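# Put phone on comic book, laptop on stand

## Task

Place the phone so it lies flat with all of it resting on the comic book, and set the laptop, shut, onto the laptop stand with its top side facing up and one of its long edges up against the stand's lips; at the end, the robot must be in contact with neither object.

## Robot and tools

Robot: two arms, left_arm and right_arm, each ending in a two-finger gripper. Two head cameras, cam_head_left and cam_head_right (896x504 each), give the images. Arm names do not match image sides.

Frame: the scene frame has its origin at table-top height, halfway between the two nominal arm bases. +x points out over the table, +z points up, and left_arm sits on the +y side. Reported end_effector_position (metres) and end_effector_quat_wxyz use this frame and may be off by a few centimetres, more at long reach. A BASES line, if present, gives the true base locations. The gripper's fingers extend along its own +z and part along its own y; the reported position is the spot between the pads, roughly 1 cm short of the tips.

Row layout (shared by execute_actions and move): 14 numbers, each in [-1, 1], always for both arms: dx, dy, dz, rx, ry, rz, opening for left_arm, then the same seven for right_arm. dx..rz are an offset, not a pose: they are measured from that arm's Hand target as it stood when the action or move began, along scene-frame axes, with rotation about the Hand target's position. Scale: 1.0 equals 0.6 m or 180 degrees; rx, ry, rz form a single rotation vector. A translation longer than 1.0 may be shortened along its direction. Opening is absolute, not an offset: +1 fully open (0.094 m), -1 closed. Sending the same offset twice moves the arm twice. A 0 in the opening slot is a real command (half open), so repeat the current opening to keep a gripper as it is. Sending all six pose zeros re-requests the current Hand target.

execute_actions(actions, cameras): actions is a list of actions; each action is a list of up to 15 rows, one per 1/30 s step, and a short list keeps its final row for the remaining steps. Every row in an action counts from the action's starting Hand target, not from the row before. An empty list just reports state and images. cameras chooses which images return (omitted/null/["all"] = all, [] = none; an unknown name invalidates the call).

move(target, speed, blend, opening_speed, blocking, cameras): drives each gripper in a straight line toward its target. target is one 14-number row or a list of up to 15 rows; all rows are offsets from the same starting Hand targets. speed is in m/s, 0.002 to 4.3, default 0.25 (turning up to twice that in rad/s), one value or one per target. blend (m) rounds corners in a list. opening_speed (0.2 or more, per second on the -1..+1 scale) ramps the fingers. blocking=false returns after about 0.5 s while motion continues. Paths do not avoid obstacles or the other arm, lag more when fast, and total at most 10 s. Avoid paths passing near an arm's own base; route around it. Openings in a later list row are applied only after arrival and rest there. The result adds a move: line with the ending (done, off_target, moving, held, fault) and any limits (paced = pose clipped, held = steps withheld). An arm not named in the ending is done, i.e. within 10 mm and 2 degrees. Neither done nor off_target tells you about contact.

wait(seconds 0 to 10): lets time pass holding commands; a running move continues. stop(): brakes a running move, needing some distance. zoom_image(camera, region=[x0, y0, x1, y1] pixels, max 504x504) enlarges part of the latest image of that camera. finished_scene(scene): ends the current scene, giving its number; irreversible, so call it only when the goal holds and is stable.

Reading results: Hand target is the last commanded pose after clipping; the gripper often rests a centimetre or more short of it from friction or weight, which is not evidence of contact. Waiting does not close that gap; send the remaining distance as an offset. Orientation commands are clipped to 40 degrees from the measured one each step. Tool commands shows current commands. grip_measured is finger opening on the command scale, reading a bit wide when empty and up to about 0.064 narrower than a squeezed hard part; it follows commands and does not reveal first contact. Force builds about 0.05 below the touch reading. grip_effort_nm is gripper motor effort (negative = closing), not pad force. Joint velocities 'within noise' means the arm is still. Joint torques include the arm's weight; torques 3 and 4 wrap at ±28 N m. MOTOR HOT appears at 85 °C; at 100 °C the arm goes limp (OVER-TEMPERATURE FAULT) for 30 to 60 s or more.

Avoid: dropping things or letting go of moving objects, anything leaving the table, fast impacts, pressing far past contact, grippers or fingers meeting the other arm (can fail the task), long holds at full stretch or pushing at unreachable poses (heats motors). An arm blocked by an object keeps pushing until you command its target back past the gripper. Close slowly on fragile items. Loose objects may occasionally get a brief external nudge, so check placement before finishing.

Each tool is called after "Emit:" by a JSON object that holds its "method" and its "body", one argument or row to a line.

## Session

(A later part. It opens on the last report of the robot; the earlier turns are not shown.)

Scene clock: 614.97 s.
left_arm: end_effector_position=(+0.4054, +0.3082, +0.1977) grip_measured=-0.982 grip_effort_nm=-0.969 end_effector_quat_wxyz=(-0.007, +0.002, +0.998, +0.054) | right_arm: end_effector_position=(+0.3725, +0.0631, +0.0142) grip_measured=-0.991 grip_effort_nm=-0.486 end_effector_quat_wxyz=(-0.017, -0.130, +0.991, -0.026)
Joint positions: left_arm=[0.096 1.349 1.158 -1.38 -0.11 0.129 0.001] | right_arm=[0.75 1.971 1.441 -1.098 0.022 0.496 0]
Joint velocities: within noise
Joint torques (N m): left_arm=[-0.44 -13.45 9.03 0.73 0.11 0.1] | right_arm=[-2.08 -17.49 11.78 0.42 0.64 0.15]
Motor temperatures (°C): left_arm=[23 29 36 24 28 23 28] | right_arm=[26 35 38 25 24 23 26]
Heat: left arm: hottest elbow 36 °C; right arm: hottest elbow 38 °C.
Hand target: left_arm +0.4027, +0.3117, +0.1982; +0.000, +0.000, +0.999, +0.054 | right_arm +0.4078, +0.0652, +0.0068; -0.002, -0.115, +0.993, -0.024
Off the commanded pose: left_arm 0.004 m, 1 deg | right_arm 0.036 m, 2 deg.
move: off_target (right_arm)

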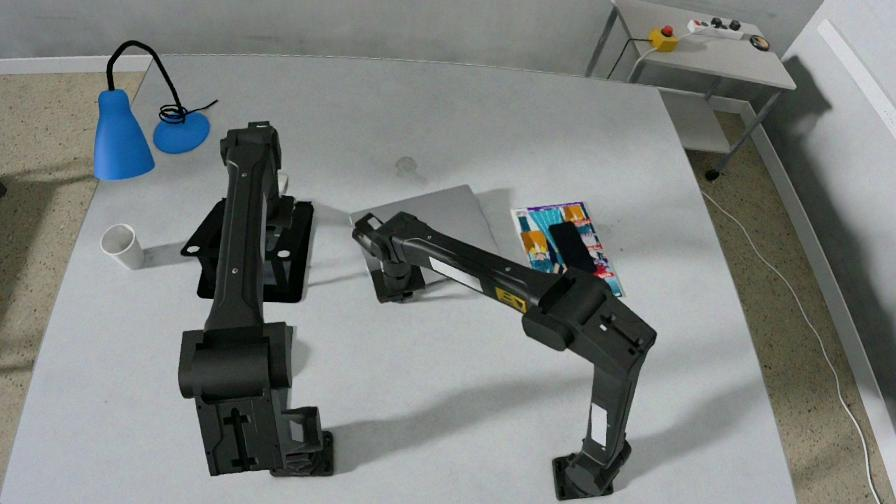

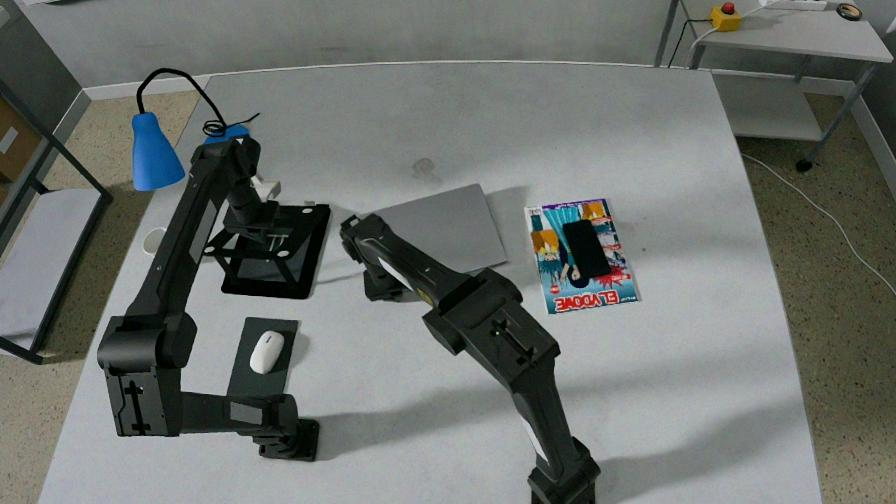

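Emit:
{"method": "move", "body": {
  "target": [
    [0,0,0,0,0,0,-1,0.075,0.02,-0.0,0,0,0,-1]
  ],
  "speed": [0.1]
}}

Emit:
{"method": "move", "body": {
  "target": [
    [0,0,0,0,0,0,-1,-0.15,0,-0.0,0,0,0,-1],
    [0,0,0,0,0,0,-1,-0.2,-0.2,0.2,0,0,0,-1]
  ],
  "speed": [0.15,0.25]
}}

Emit:
{"method": "zoom_image", "body": {
  "camera": "cam_head_left",
  "region": [340, 170, 580, 370]
}}

Scene clock: 620.10 s.
left_arm: end_effector_position=(+0.4054, +0.3082, +0.1977) grip_measured=-0.982 grip_effort_nm=-0.969 end_effector_quat_wxyz=(-0.007, +0.002, +0.998, +0.054) | right_arm: end_effector_position=(+0.4173, +0.0786, +0.0155) grip_measured=-0.991 grip_effort_nm=-0.481 end_effector_quat_wxyz=(-0.016, -0.130, +0.991, -0.025)
Joint positions: left_arm=[0.096 1.349 1.158 -1.38 -0.11 0.129 0.001] | right_arm=[0.718 2.069 1.608 -1.165 0.023 0.463 0]
Joint velocities: within noise
Joint torques (N m): left_arm=[-0.67 -13.57 9.18 0.7 0.02 0.11] | right_arm=[-2.08 -19.66 11.99 0.32 0.63 0.11]
Motor temperatures (°C): left_arm=[23 29 36 24 28 23 28] | right_arm=[26 35 38 25 24 23 26]
Heat: left arm: hottest elbow 36 °C; right arm: hottest elbow 38 °C.
Hand target: left_arm +0.4027, +0.3117, +0.1982; +0.000, +0.000, +0.999, +0.054 | right_arm +0.4527, +0.0772, +0.0069; -0.002, -0.115, +0.993, -0.024
Off the commanded pose: left_arm 0.004 m, 1 deg | right_arm 0.037 m, 2 deg.
move: off_target (right_arm)

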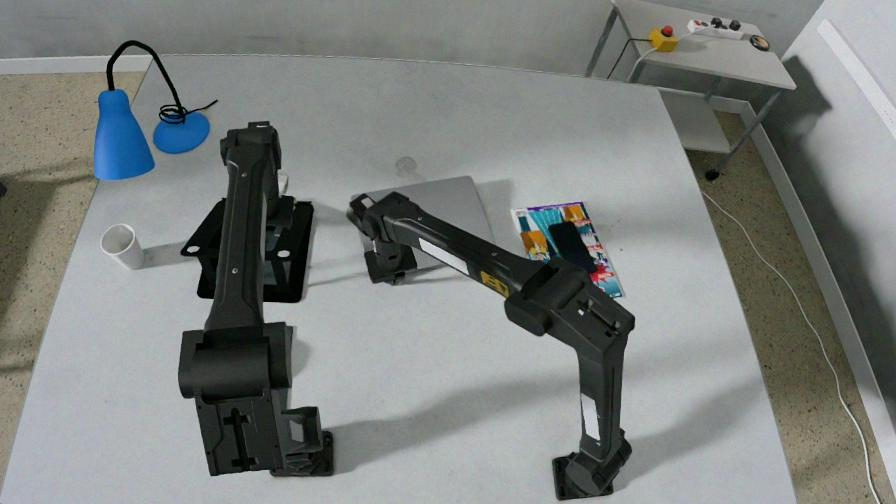

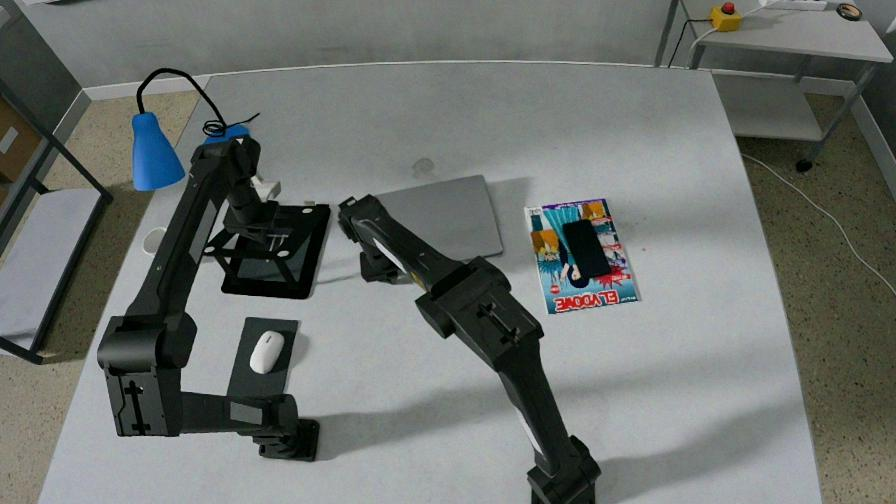

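Scene clock: 622.30 s.
left_arm: end_effector_position=(+0.4054, +0.3082, +0.1977) grip_measured=-0.982 grip_effort_nm=-0.969 end_effector_quat_wxyz=(-0.007, +0.002, +0.998, +0.054) | right_arm: end_effector_position=(+0.3360, -0.0352, +0.1301) grip_measured=-0.991 grip_effort_nm=-0.491 end_effector_quat_wxyz=(+0.006, -0.115, +0.993, -0.019)
Joint positions: left_arm=[0.096 1.349 1.158 -1.38 -0.11 0.129 0.001] | right_arm=[0.655 1.597 1.246 -1.229 0.039 0.43 0]
Joint velocities: within noise
Joint torques (N m): left_arm=[-0.91 -13.22 9.09 0.77 -0.02 0.08] | right_arm=[-0.03 -16.62 6.56 -0.21 0.11 0.11]
Motor temperatures (°C): left_arm=[23 29 36 24 28 23 28] | right_arm=[26 35 38 25 24 23 26]
Heat: left arm: hottest elbow 36 °C; right arm: hottest elbow 38 °C.
Hand target: left_arm +0.4027, +0.3117, +0.1982; +0.000, +0.000, +0.999, +0.054 | right_arm +0.3328, -0.0428, +0.1268; -0.002, -0.115, +0.993, -0.024
Off the commanded pose: left_arm 0.004 m, 1 deg | right_arm 0.009 m, 1 deg.
move: done

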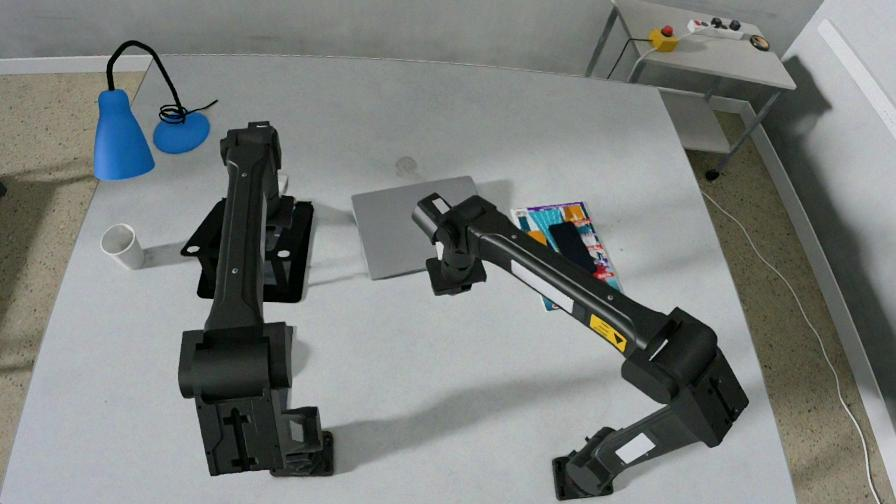

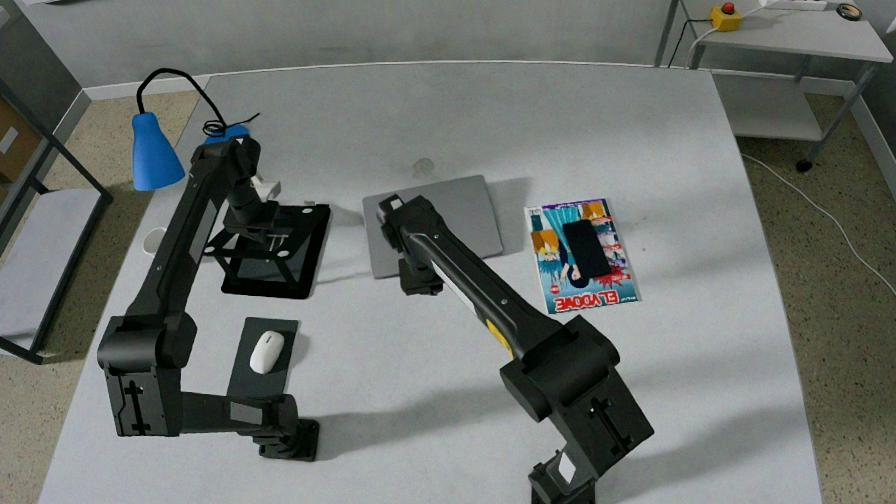

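Scaled by 2.100.

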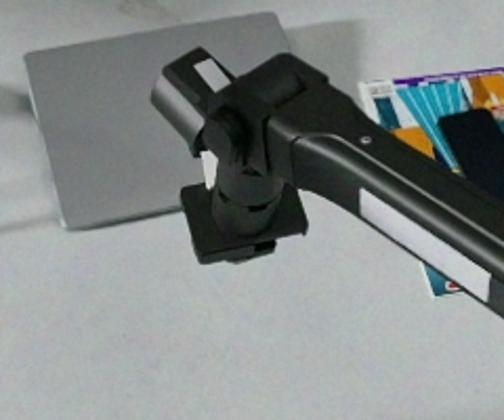

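Emit:
{"method": "move", "body": {
  "target": [
    [0.2955,-0.128,-0.05,0,0,0.467,-1,0.32,-0.27,0.02,0,0,0,-1],
    [0.2955,-0.128,-0.2,0,0,0.467,-1,0.32,-0.27,-0.13,0,0,0,-1]
  ],
  "speed": [0.25,0.15]
}}

Emit:
{"method": "zoom_image", "body": {
  "camera": "cam_head_left",
  "region": [320, 140, 560, 320]
}}

Emit:
{"method": "zoom_image", "body": {
  "camera": "cam_head_right",
  "region": [320, 140, 560, 320]
}}

Scene clock: 653.70 s.
left_arm: end_effector_position=(+0.5795, +0.2430, +0.0814) grip_measured=-0.982 grip_effort_nm=-0.965 end_effector_quat_wxyz=(-0.037, -0.671, +0.740, +0.041) | right_arm: end_effector_position=(+0.5253, -0.1998, +0.0629) grip_measured=-0.991 grip_effort_nm=-0.486 end_effector_quat_wxyz=(+0.007, -0.115, +0.993, -0.023)
Joint positions: left_arm=[-0.031 1.931 1.569 -1.319 -0.01 -1.475 0.001] | right_arm=[0.205 1.915 1.496 -1.142 0.047 -0.021 0]
Joint velocities: within noise
Joint torques (N m): left_arm=[-2.43 -20.48 9.07 0.35 -0.07 -0.09] | right_arm=[-0.15 -20.78 7.21 0.51 0.09 0.09]
Motor temperatures (°C): left_arm=[23 29 35 24 27 23 28] | right_arm=[26 35 37 25 24 23 26]
Heat: left arm: hottest elbow 35 °C; right arm: hottest elbow 37 °C.
Hand target: left_arm +0.5801, +0.2350, +0.0782; -0.036, -0.668, +0.742, +0.040 | right_arm +0.5249, -0.2048, +0.0489; -0.002, -0.115, +0.993, -0.024
Off the commanded pose: left_arm 0.009 m, 0 deg | right_arm 0.015 m, 1 deg.
move: off_target (right_arm)

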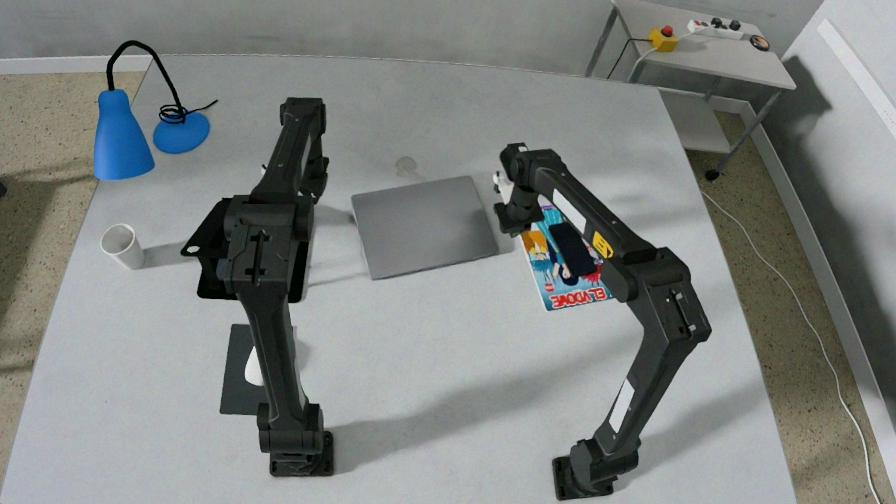

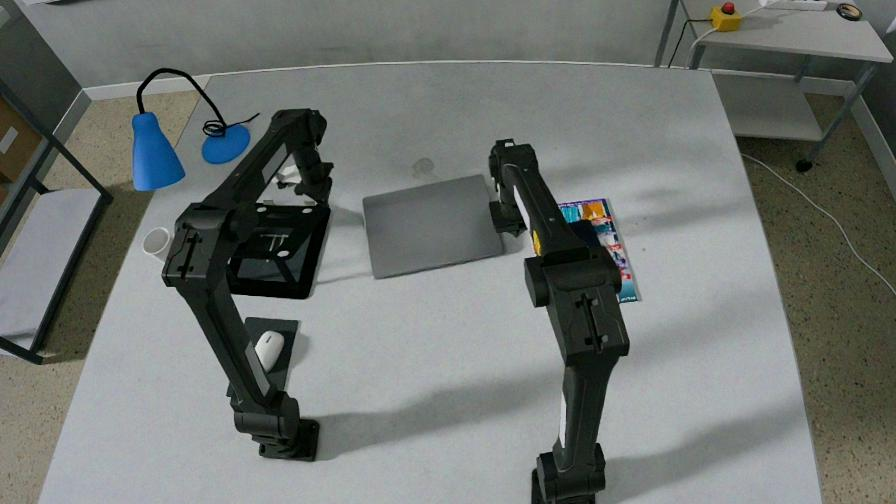

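Scaled by 2.100.

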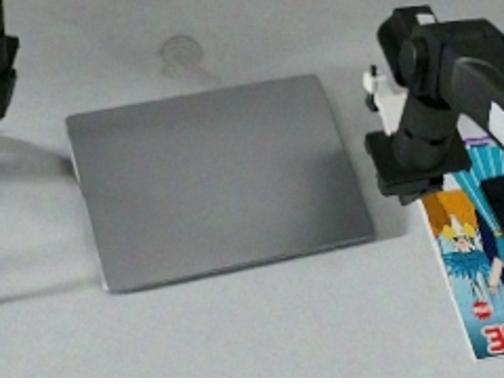

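Scaled by 2.100.

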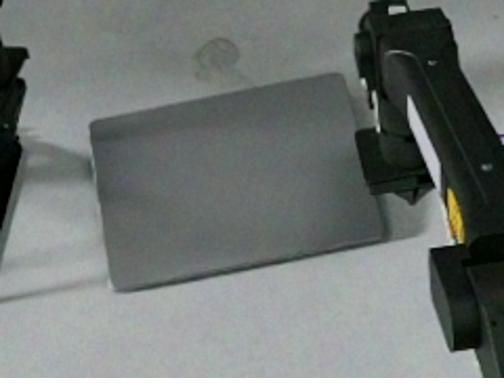

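Emit:
{"method": "move", "body": {
  "target": [
    [0,0,-0.1,0,0,0,-1,0,0,-0.07,0,0,0,-1],
    [0,-0.125,-0.1,0,0,0,-1,-0.03,0.11,-0.07,0,0,0,-1]
  ],
  "speed": [0.1,0.06]
}}

Emit:
{"method": "zoom_image", "body": {
  "camera": "cam_head_left",
  "region": [320, 140, 560, 320]
}}

Emit:
{"method": "zoom_image", "body": {
  "camera": "cam_head_right",
  "region": [320, 140, 560, 320]
}}

Scene clock: 659.73 s.
left_arm: end_effector_position=(+0.5756, +0.1702, +0.0211) grip_measured=-0.982 grip_effort_nm=-0.960 end_effector_quat_wxyz=(-0.035, -0.670, +0.740, +0.043) | right_arm: end_effector_position=(+0.5200, -0.1680, +0.0241) grip_measured=-0.991 grip_effort_nm=-0.481 end_effector_quat_wxyz=(+0.013, -0.096, +0.995, -0.032)
Joint positions: left_arm=[-0.161 1.999 1.504 -1.187 -0.001 -1.604 0.001] | right_arm=[0.268 1.962 1.456 -1.05 0.068 0.08 0]
Joint velocities: within noise
Joint torques (N m): left_arm=[-2.37 -19.02 10.52 0.21 0.12 -0.09] | right_arm=[3.72 -19.78 6.52 0.32 -0.63 0.24]
Motor temperatures (°C): left_arm=[23 29 35 24 27 23 28] | right_arm=[26 35 37 25 24 23 26]
Heat: left arm: hottest elbow 35 °C; right arm: hottest elbow 37 °C.
Hand target: left_arm +0.5799, +0.1601, +0.0181; -0.036, -0.668, +0.742, +0.040 | right_arm +0.5067, -0.1389, +0.0067; -0.002, -0.115, +0.993, -0.024
Off the commanded pose: left_arm 0.012 m, 0 deg | right_arm 0.036 m, 3 deg.
move: off_target (left_arm, right_arm)

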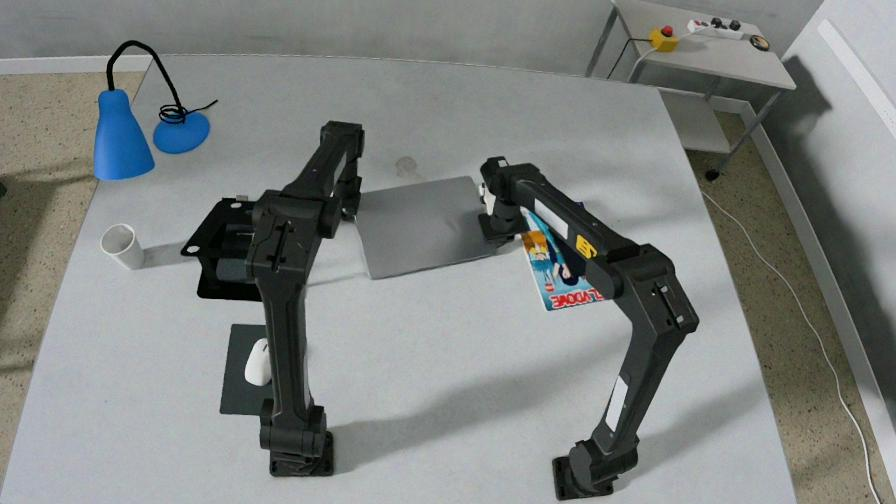

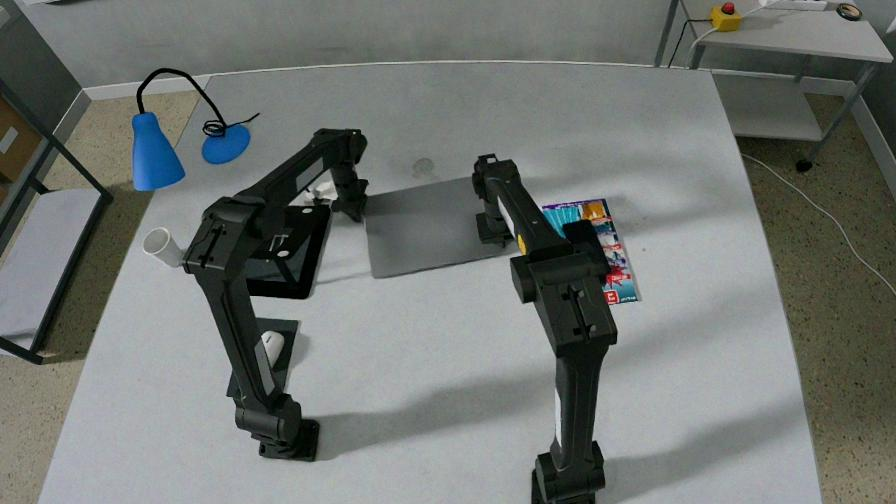

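Scaled by 2.100.

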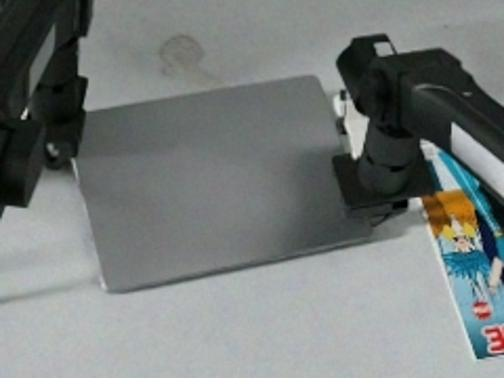

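Scaled by 2.100.

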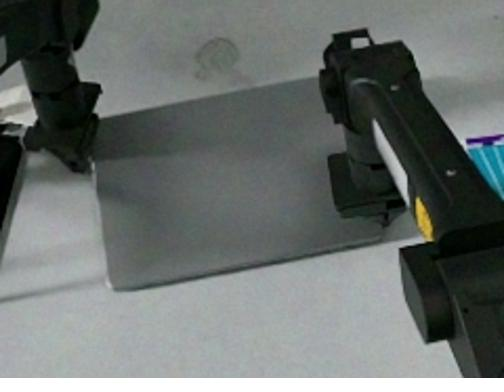

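Emit:
{"method": "move", "body": {
  "target": [
    [0,-0.08,-0.01,0,0,0,-1,0,0.05,-0.02,0,0,0,-1]
  ],
  "speed": [0.06]
}}

Emit:
{"method": "zoom_image", "body": {
  "camera": "cam_head_left",
  "region": [320, 140, 560, 320]
}}

Emit:
{"method": "zoom_image", "body": {
  "camera": "cam_head_right",
  "region": [320, 140, 560, 320]
}}

Scene clock: 666.13 s.
left_arm: end_effector_position=(+0.5753, +0.1679, +0.0212) grip_measured=-0.982 grip_effort_nm=-0.960 end_effector_quat_wxyz=(+0.027, +0.697, -0.715, -0.049) | right_arm: end_effector_position=(+0.5187, -0.1652, +0.0234) grip_measured=-0.991 grip_effort_nm=-0.476 end_effector_quat_wxyz=(+0.015, -0.080, +0.996, -0.043)
Joint positions: left_arm=[-0.169 1.999 1.504 -1.187 -0.016 -1.687 0.001] | right_arm=[0.28 1.964 1.456 -1.052 0.091 0.124 0]
Joint velocities: within noise
Joint torques (N m): left_arm=[-8.29 -17.73 11.9 0.35 1.04 -0.01] | right_arm=[6.3 -17.49 7.76 0.7 -1.39 0.28]
Motor temperatures (°C): left_arm=[23 30 36 24 27 23 28] | right_arm=[26 35 37 25 24 23 26]
Heat: left arm: hottest elbow 36 °C; right arm: hottest elbow 37 °C.
Hand target: left_arm +0.5799, +0.1121, +0.0122; +0.036, +0.669, -0.742, -0.040 | right_arm +0.5068, -0.1088, -0.0052; -0.002, -0.115, +0.993, -0.024
Off the commanded pose: left_arm 0.057 m, 5 deg | right_arm 0.064 m, 5 deg.
move: off_target (left_arm, right_arm)

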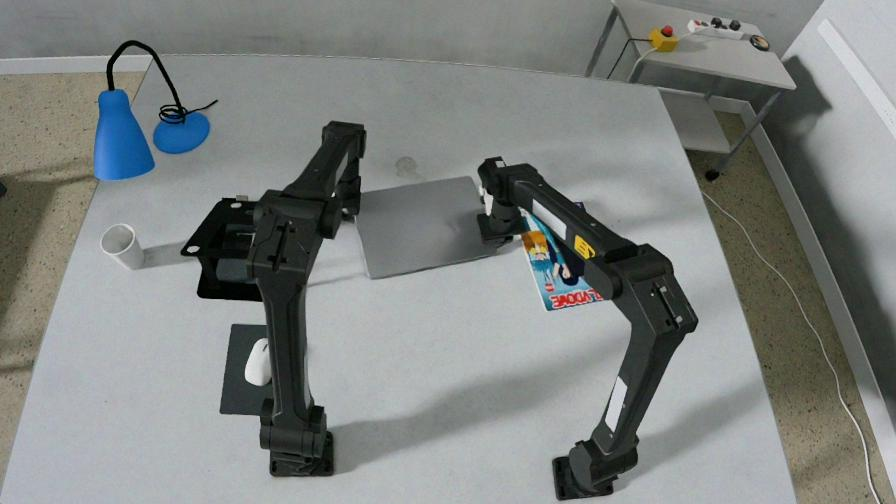

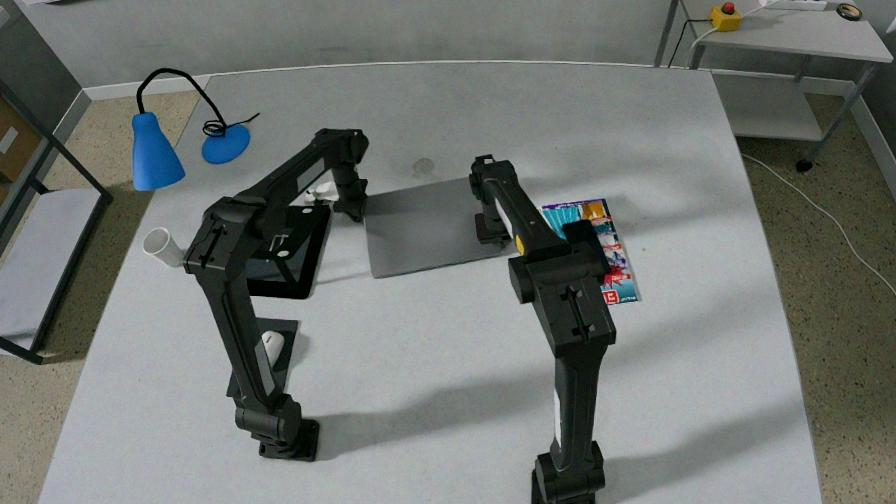

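Scaled by 2.100.

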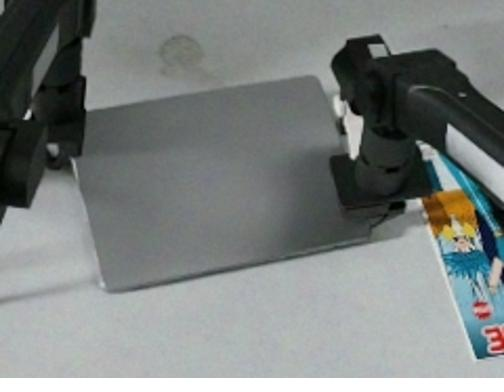

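Scaled by 2.100.

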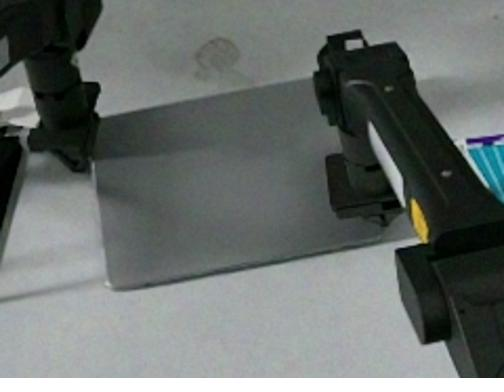

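Emit:
{"method": "move", "body": {
  "target": [
    [0,0,0.08,0,0,0,-1,0,0.0,0.109,0,0,0,-1]
  ],
  "speed": [0.04]
}}

Emit:
{"method": "zoom_image", "body": {
  "camera": "cam_head_left",
  "region": [320, 140, 560, 320]
}}

Emit:
{"method": "zoom_image", "body": {
  "camera": "cam_head_right",
  "region": [320, 140, 560, 320]
}}

Scene clock: 672.50 s.
left_arm: end_effector_position=(+0.5608, +0.1602, +0.0323) grip_measured=-0.982 grip_effort_nm=-0.965 end_effector_quat_wxyz=(+0.048, +0.689, -0.719, -0.077) | right_arm: end_effector_position=(+0.4889, -0.1521, +0.0281) grip_measured=-0.991 grip_effort_nm=-0.476 end_effector_quat_wxyz=(-0.040, -0.092, +0.994, -0.046)
Joint positions: left_arm=[-0.187 1.997 1.527 -1.281 -0.016 -1.689 0.001] | right_arm=[0.313 1.964 1.467 -1.173 0.072 0.138 0]
Joint velocities: within noise
Joint torques (N m): left_arm=[-7.06 -21.83 14.19 -0.27 1.16 -0.04] | right_arm=[4.13 -23.53 11.81 -0.31 -0.89 0.19]
Motor temperatures (°C): left_arm=[23 30 36 24 28 23 28] | right_arm=[27 36 37 25 25 23 26]
Heat: left arm: hottest elbow 36 °C; right arm: hottest elbow 37 °C.
Hand target: left_arm +0.5800, +0.1121, +0.0601; +0.036, +0.668, -0.742, -0.040 | right_arm +0.5067, -0.1087, +0.0603; -0.002, -0.115, +0.993, -0.024
Off the commanded pose: left_arm 0.059 m, 6 deg | right_arm 0.057 m, 6 deg.
move: off_target (left_arm, right_arm)

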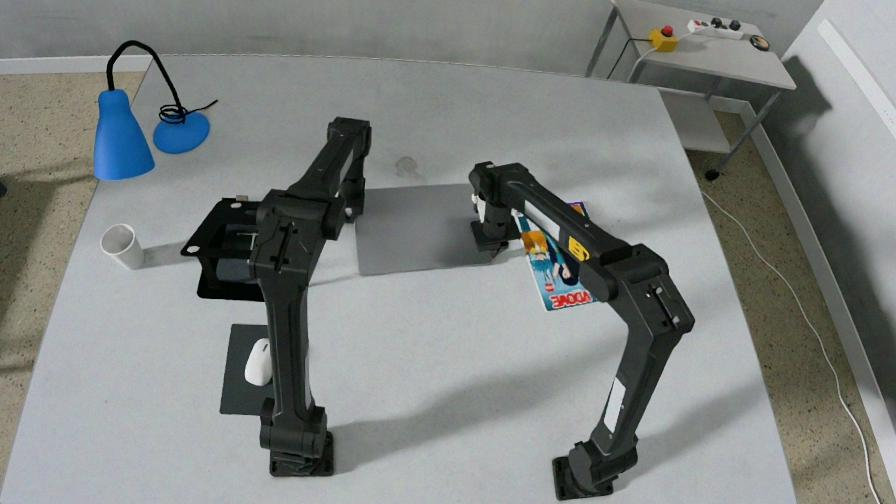

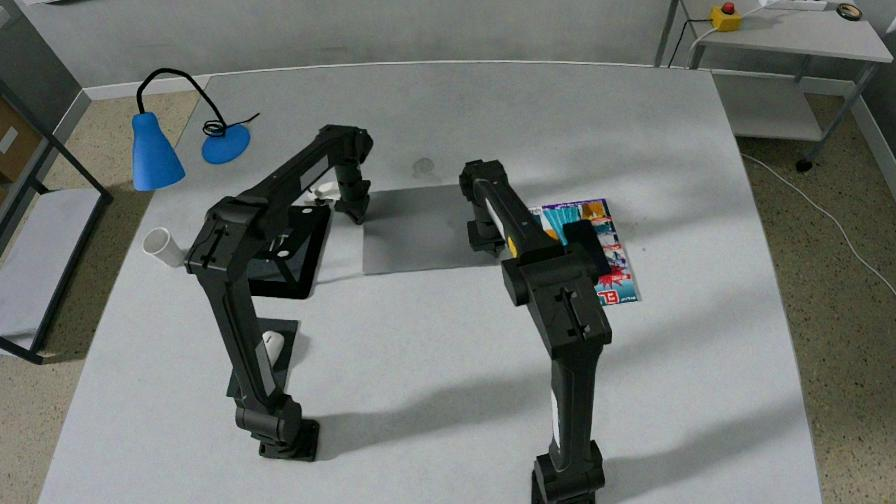

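Scaled by 2.100.

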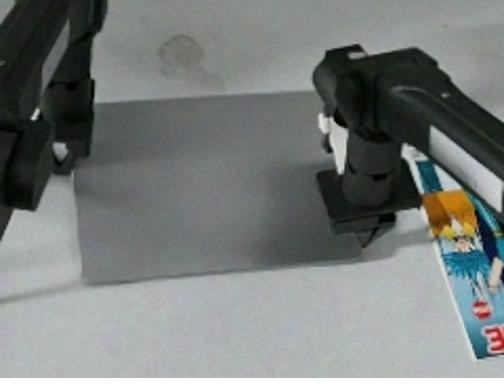

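Scaled by 2.100.

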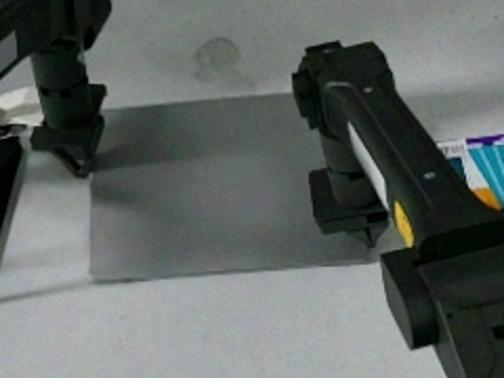

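Emit:
{"method": "move", "body": {
  "target": [
    [0,-0.02,0.05,0,0,0,-1,0,0.02,0.05,0,0,0,-1]
  ],
  "speed": [0.04]
}}

Emit:
{"method": "zoom_image", "body": {
  "camera": "cam_head_left",
  "region": [320, 140, 560, 320]
}}

Emit:
{"method": "zoom_image", "body": {
  "camera": "cam_head_right",
  "region": [320, 140, 560, 320]
}}

Scene clock: 677.23 s.
left_arm: end_effector_position=(+0.5563, +0.1056, +0.0582) grip_measured=-0.982 grip_effort_nm=-0.960 end_effector_quat_wxyz=(-0.056, -0.663, +0.743, +0.070) | right_arm: end_effector_position=(+0.4871, -0.1071, +0.0610) grip_measured=-0.991 grip_effort_nm=-0.481 end_effector_quat_wxyz=(-0.034, -0.117, +0.992, -0.032)
Joint positions: left_arm=[-0.278 1.983 1.579 -1.346 0.015 -1.706 0.001] | right_arm=[0.383 1.946 1.537 -1.243 0.044 0.154 0]
Joint velocities: within noise
Joint torques (N m): left_arm=[-1.67 -22.18 14.94 -0.46 -0.06 -0.1] | right_arm=[0.67 -23.88 11.41 -0.38 0.12 0.24]
Motor temperatures (°C): left_arm=[23 30 37 24 28 23 28] | right_arm=[27 37 38 25 25 23 26]
Heat: left arm: hottest elbow 37 °C; right arm: hottest elbow 38 °C.
Hand target: left_arm +0.5801, +0.1001, +0.0902; -0.036, -0.669, +0.742, +0.040 | right_arm +0.5068, -0.0968, +0.0902; -0.002, -0.115, +0.993, -0.024
Off the commanded pose: left_arm 0.040 m, 4 deg | right_arm 0.037 m, 4 deg.
move: off_target (left_arm, right_arm)

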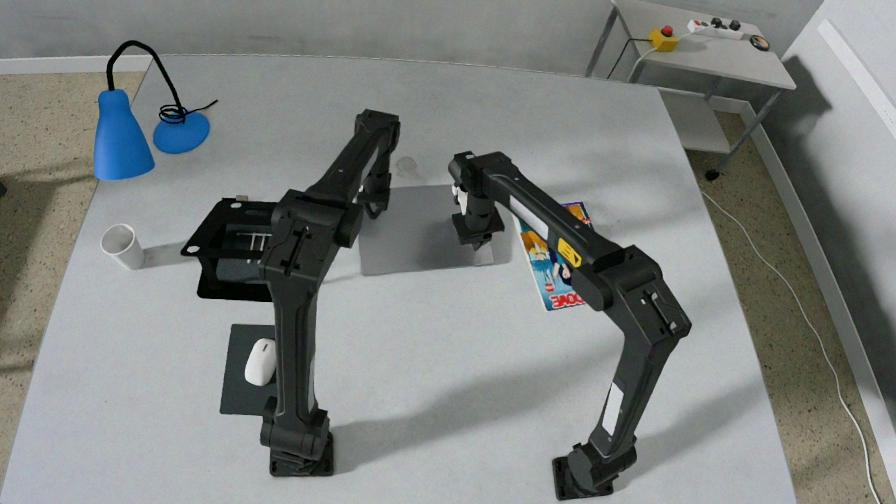

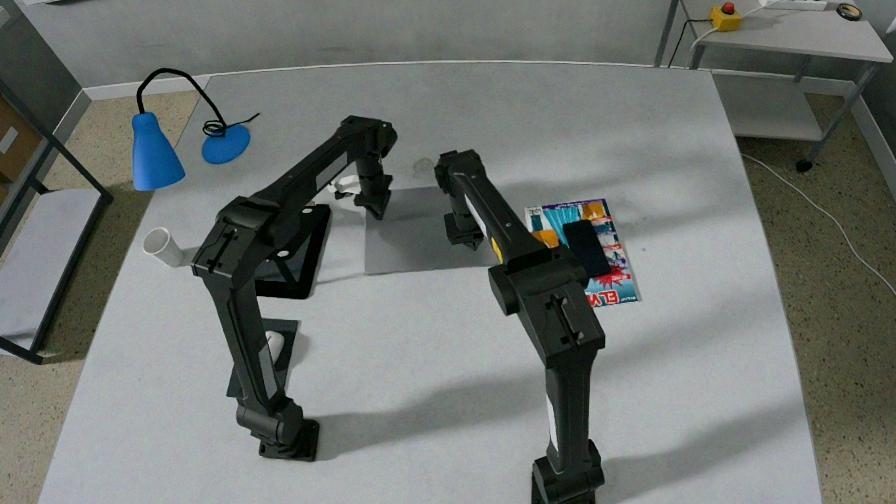

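Scaled by 2.100.

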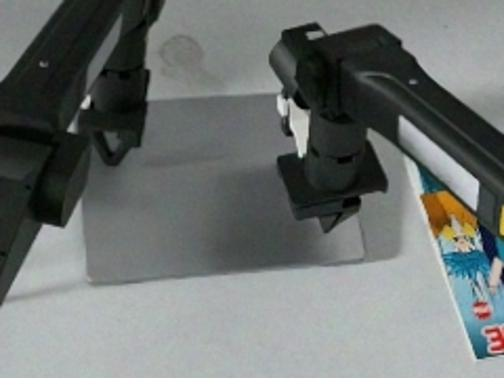

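Scaled by 2.100.

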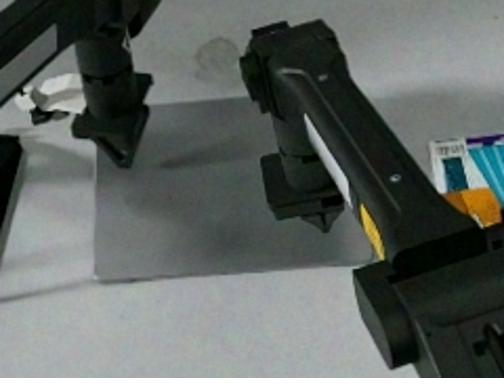

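Emit:
{"method": "zoom_image", "body": {
  "camera": "cam_head_left",
  "region": [350, 250, 420, 290]
}}

Emit:
{"method": "zoom_image", "body": {
  "camera": "cam_head_left",
  "region": [440, 250, 510, 290]
}}

Scaled by 7.200.

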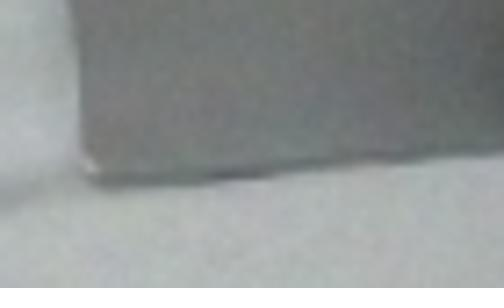

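Scaled by 7.200.

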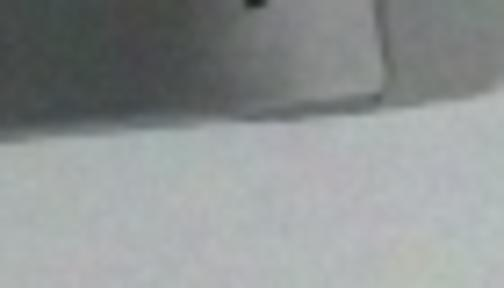

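Emit:
{"method": "move", "body": {
  "target": [
    [0,0,0.06,0,0,0,-1,0,0.0,0.06,0,0,0,-1],
    [0.2,0.033,0.06,0,0,0,-1,0.32,-0.02,0.06,0,0,0,-1]
  ],
  "speed": [0.1,0.2]
}}

Emit:
{"method": "zoom_image", "body": {
  "camera": "cam_head_left",
  "region": [320, 120, 560, 300]
}}

Emit:
{"method": "zoom_image", "body": {
  "camera": "cam_head_right",
  "region": [320, 120, 560, 300]
}}

Scene clock: 708.67 s.
left_arm: end_effector_position=(+0.6828, +0.1150, +0.1109) grip_measured=-0.982 grip_effort_nm=-0.960 end_effector_quat_wxyz=(-0.049, -0.667, +0.742, +0.056) | right_arm: end_effector_position=(+0.6868, -0.1056, +0.1298) grip_measured=-0.991 grip_effort_nm=-0.481 end_effector_quat_wxyz=(+0.024, -0.116, +0.993, -0.019)
Joint positions: left_arm=[-0.219 2.278 2.226 -1.667 0.01 -1.654 0.001] | right_arm=[0.283 2.445 2.588 -1.672 0.046 0.055 0]
Joint velocities: within noise
Joint torques (N m): left_arm=[-0.97 -23.82 16.5 -0.53 -0.24 0.04] | right_arm=[-0.26 -26.58 12.9 -0.16 0.12 0.08]
Motor temperatures (°C): left_arm=[23 30 38 24 27 23 29] | right_arm=[26 41 41 25 24 23 26]
Heat: left arm: hottest elbow 38 °C; right arm: hottest shoulder 41 °C.
Hand target: left_arm +0.7001, +0.1198, +0.1263; -0.036, -0.668, +0.742, +0.040 | right_arm +0.6987, -0.1087, +0.1261; -0.002, -0.115, +0.993, -0.024
Off the commanded pose: left_arm 0.024 m, 2 deg | right_arm 0.013 m, 3 deg.
joint sent to its limit (right arm) — joint 4 (wrist pitch), lower limit. The joint targets are off in orientation, not in position.
move: off_target (left_arm, right_arm)

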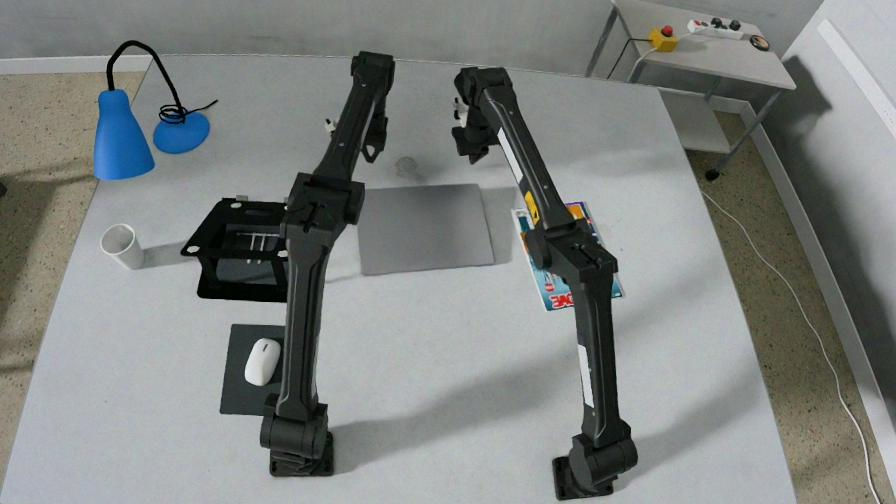

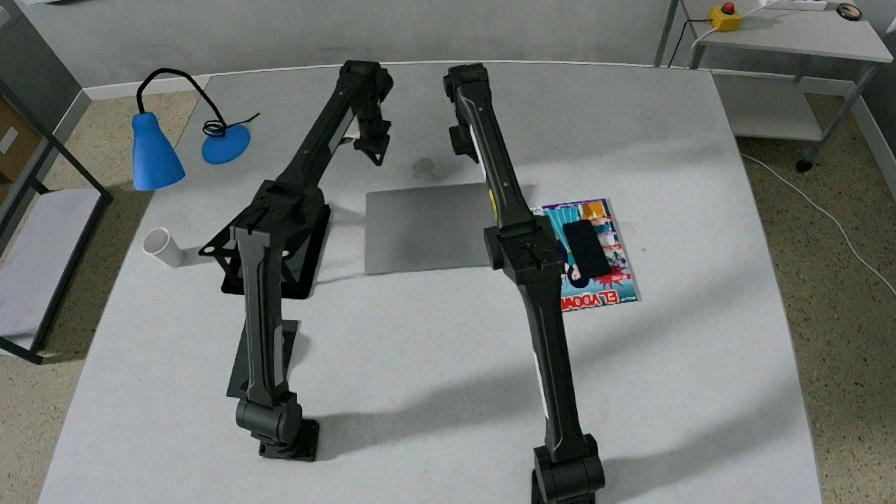

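Scaled by 2.100.

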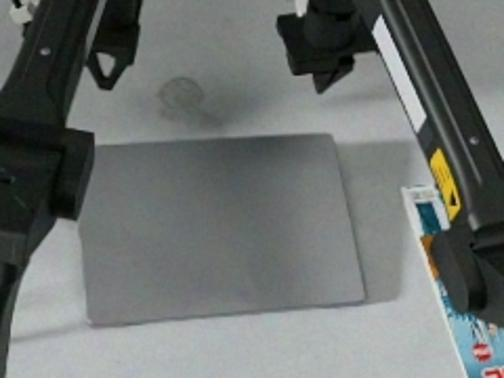

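Scaled by 2.100.

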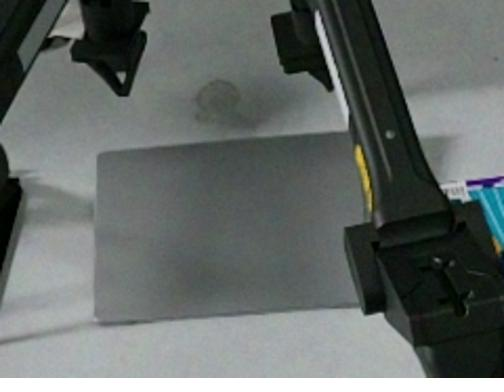

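Emit:
{"method": "move", "body": {
  "target": [
    [0.06,0,-0.13,0,-0.13,0,-1,0.06,0.0,-0.13,0,-0.13,0,-1]
  ],
  "speed": [0.15]
}}

Emit:
{"method": "zoom_image", "body": {
  "camera": "cam_head_left",
  "region": [320, 120, 560, 300]
}}

Emit:
{"method": "zoom_image", "body": {
  "camera": "cam_head_right",
  "region": [320, 120, 560, 300]
}}

Scene clock: 715.53 s.
left_arm: end_effector_position=(+0.7324, +0.1183, +0.0271) grip_measured=-0.982 grip_effort_nm=-0.960 end_effector_quat_wxyz=(+0.102, -0.666, +0.735, -0.082) | right_arm: end_effector_position=(+0.7344, -0.1120, +0.0334) grip_measured=-0.991 grip_effort_nm=-0.481 end_effector_quat_wxyz=(+0.187, -0.103, +0.976, -0.048)
Joint positions: left_arm=[-0.219 2.181 1.813 -0.949 -0.064 -1.654 0.001] | right_arm=[0.283 2.336 2.086 -0.966 0.16 0.048 0]
Joint velocities: within noise
Joint torques (N m): left_arm=[-1.03 -27.52 9.39 1.07 -0.27 0.07] | right_arm=[0.67 -30.74 7.57 1.02 0.2 0.08]
Motor temperatures (°C): left_arm=[23 30 39 24 27 23 29] | right_arm=[26 42 41 25 24 23 26]
Heat: left arm: hottest elbow 39 °C; right arm: hottest shoulder 42 °C.
Hand target: left_arm +0.7360, +0.1199, +0.0480; +0.115, -0.663, +0.734, -0.096 | right_arm +0.7347, -0.1087, +0.0481; +0.199, -0.108, +0.973, -0.047
Off the commanded pose: left_arm 0.022 m, 2 deg | right_arm 0.015 m, 2 deg.
move: off_target (left_arm, right_arm)

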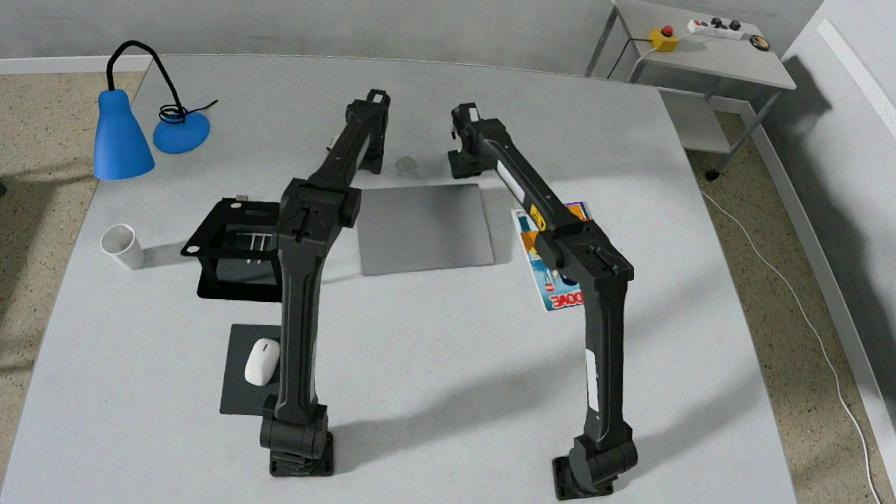

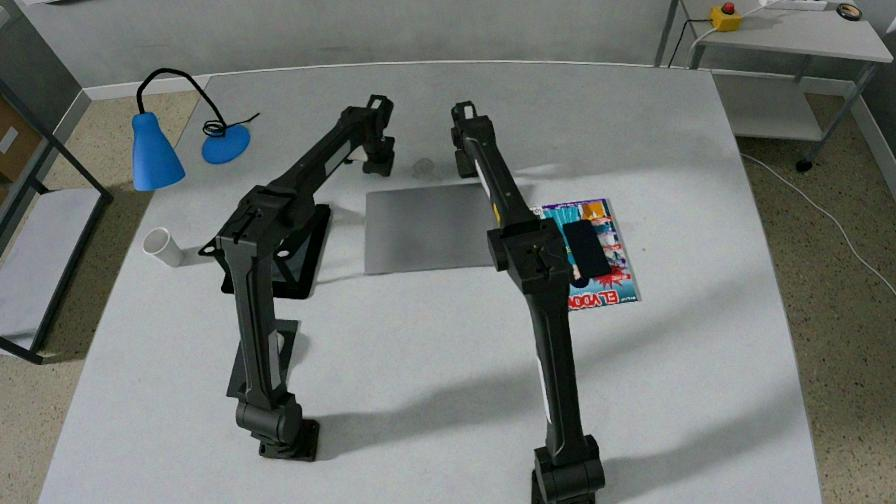

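Scaled by 2.100.

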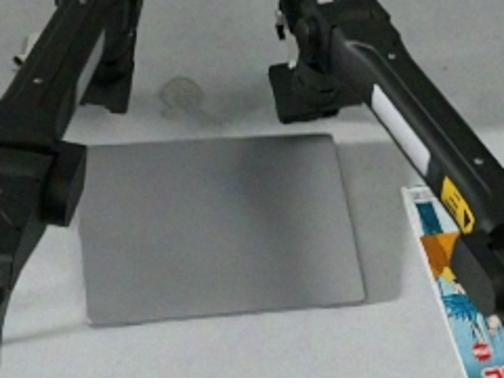

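Scaled by 2.100.

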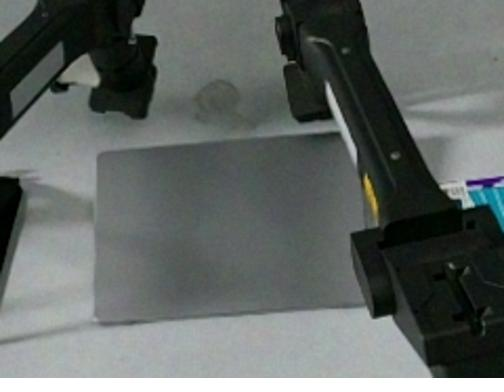

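Emit:
{"method": "move", "body": {
  "target": [
    [0,0,-0.025,0,0,0,-1,0,0.0,-0.032,0,0,0,-1],
    [-0.36,0,-0.025,0,0,0,-1,-0.44,0.0,-0.032,0,0,0,-1]
  ],
  "speed": [0.1,0.12]
}}

Emit:
{"method": "zoom_image", "body": {
  "camera": "cam_head_left",
  "region": [320, 160, 560, 340]
}}

Scene clock: 723.07 s.
left_arm: end_effector_position=(+0.5257, +0.1261, +0.0317) grip_measured=-0.982 grip_effort_nm=-0.955 end_effector_quat_wxyz=(+0.114, -0.665, +0.732, -0.092) | right_arm: end_effector_position=(+0.4804, -0.1122, +0.0334) grip_measured=-0.991 grip_effort_nm=-0.476 end_effector_quat_wxyz=(+0.202, -0.105, +0.972, -0.048)
Joint positions: left_arm=[-0.29 1.695 1.047 -0.643 -0.09 -1.724 0.001] | right_arm=[0.434 1.749 1.098 -0.56 0.22 0.184 0]
Joint velocities: within noise
Joint torques (N m): left_arm=[-3.49 -16.97 7.32 1.25 -0.28 -0.03] | right_arm=[1.38 -18.67 5.55 0.85 0.15 0.19]
Motor temperatures (°C): left_arm=[23 31 38 24 27 23 29] | right_arm=[26 41 41 25 24 23 26]
Heat: left arm: hottest elbow 38 °C; right arm: hottest shoulder 41 °C.
Hand target: left_arm +0.5200, +0.1198, +0.0332; +0.116, -0.663, +0.734, -0.096 | right_arm +0.4709, -0.1087, +0.0290; +0.200, -0.108, +0.973, -0.047
Off the commanded pose: left_arm 0.009 m, 1 deg | right_arm 0.011 m, 1 deg.
move: off_target (right_arm)

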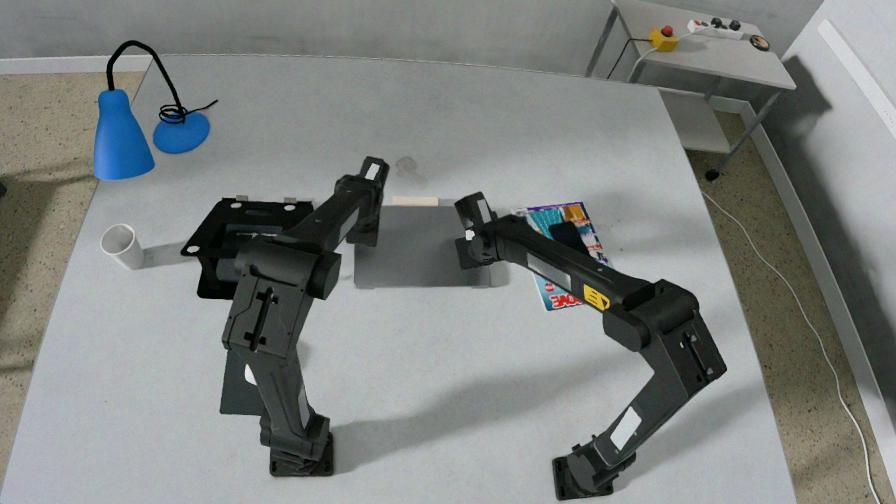

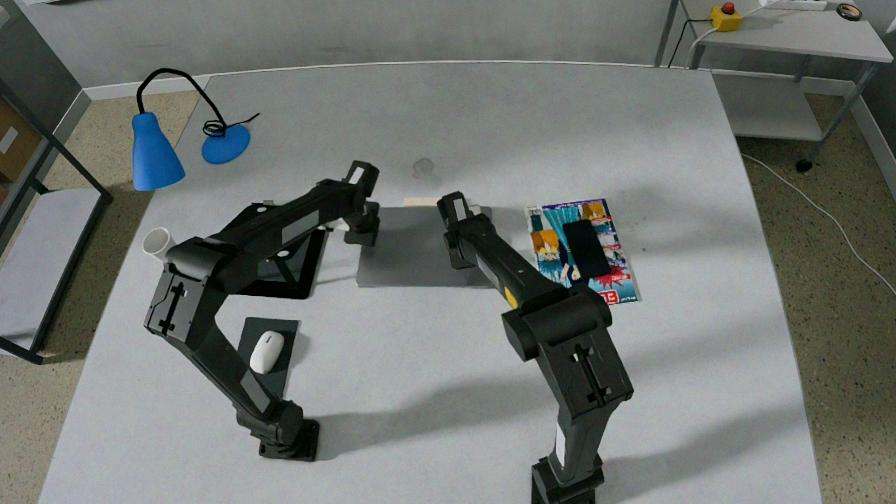

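Scaled by 2.100.

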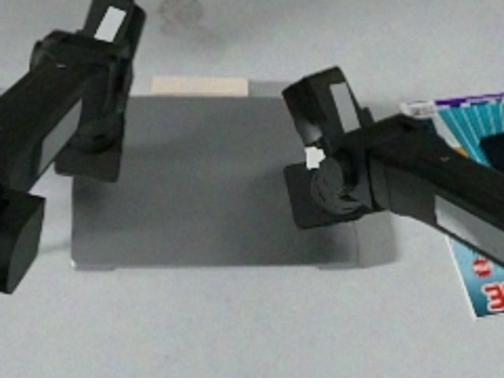

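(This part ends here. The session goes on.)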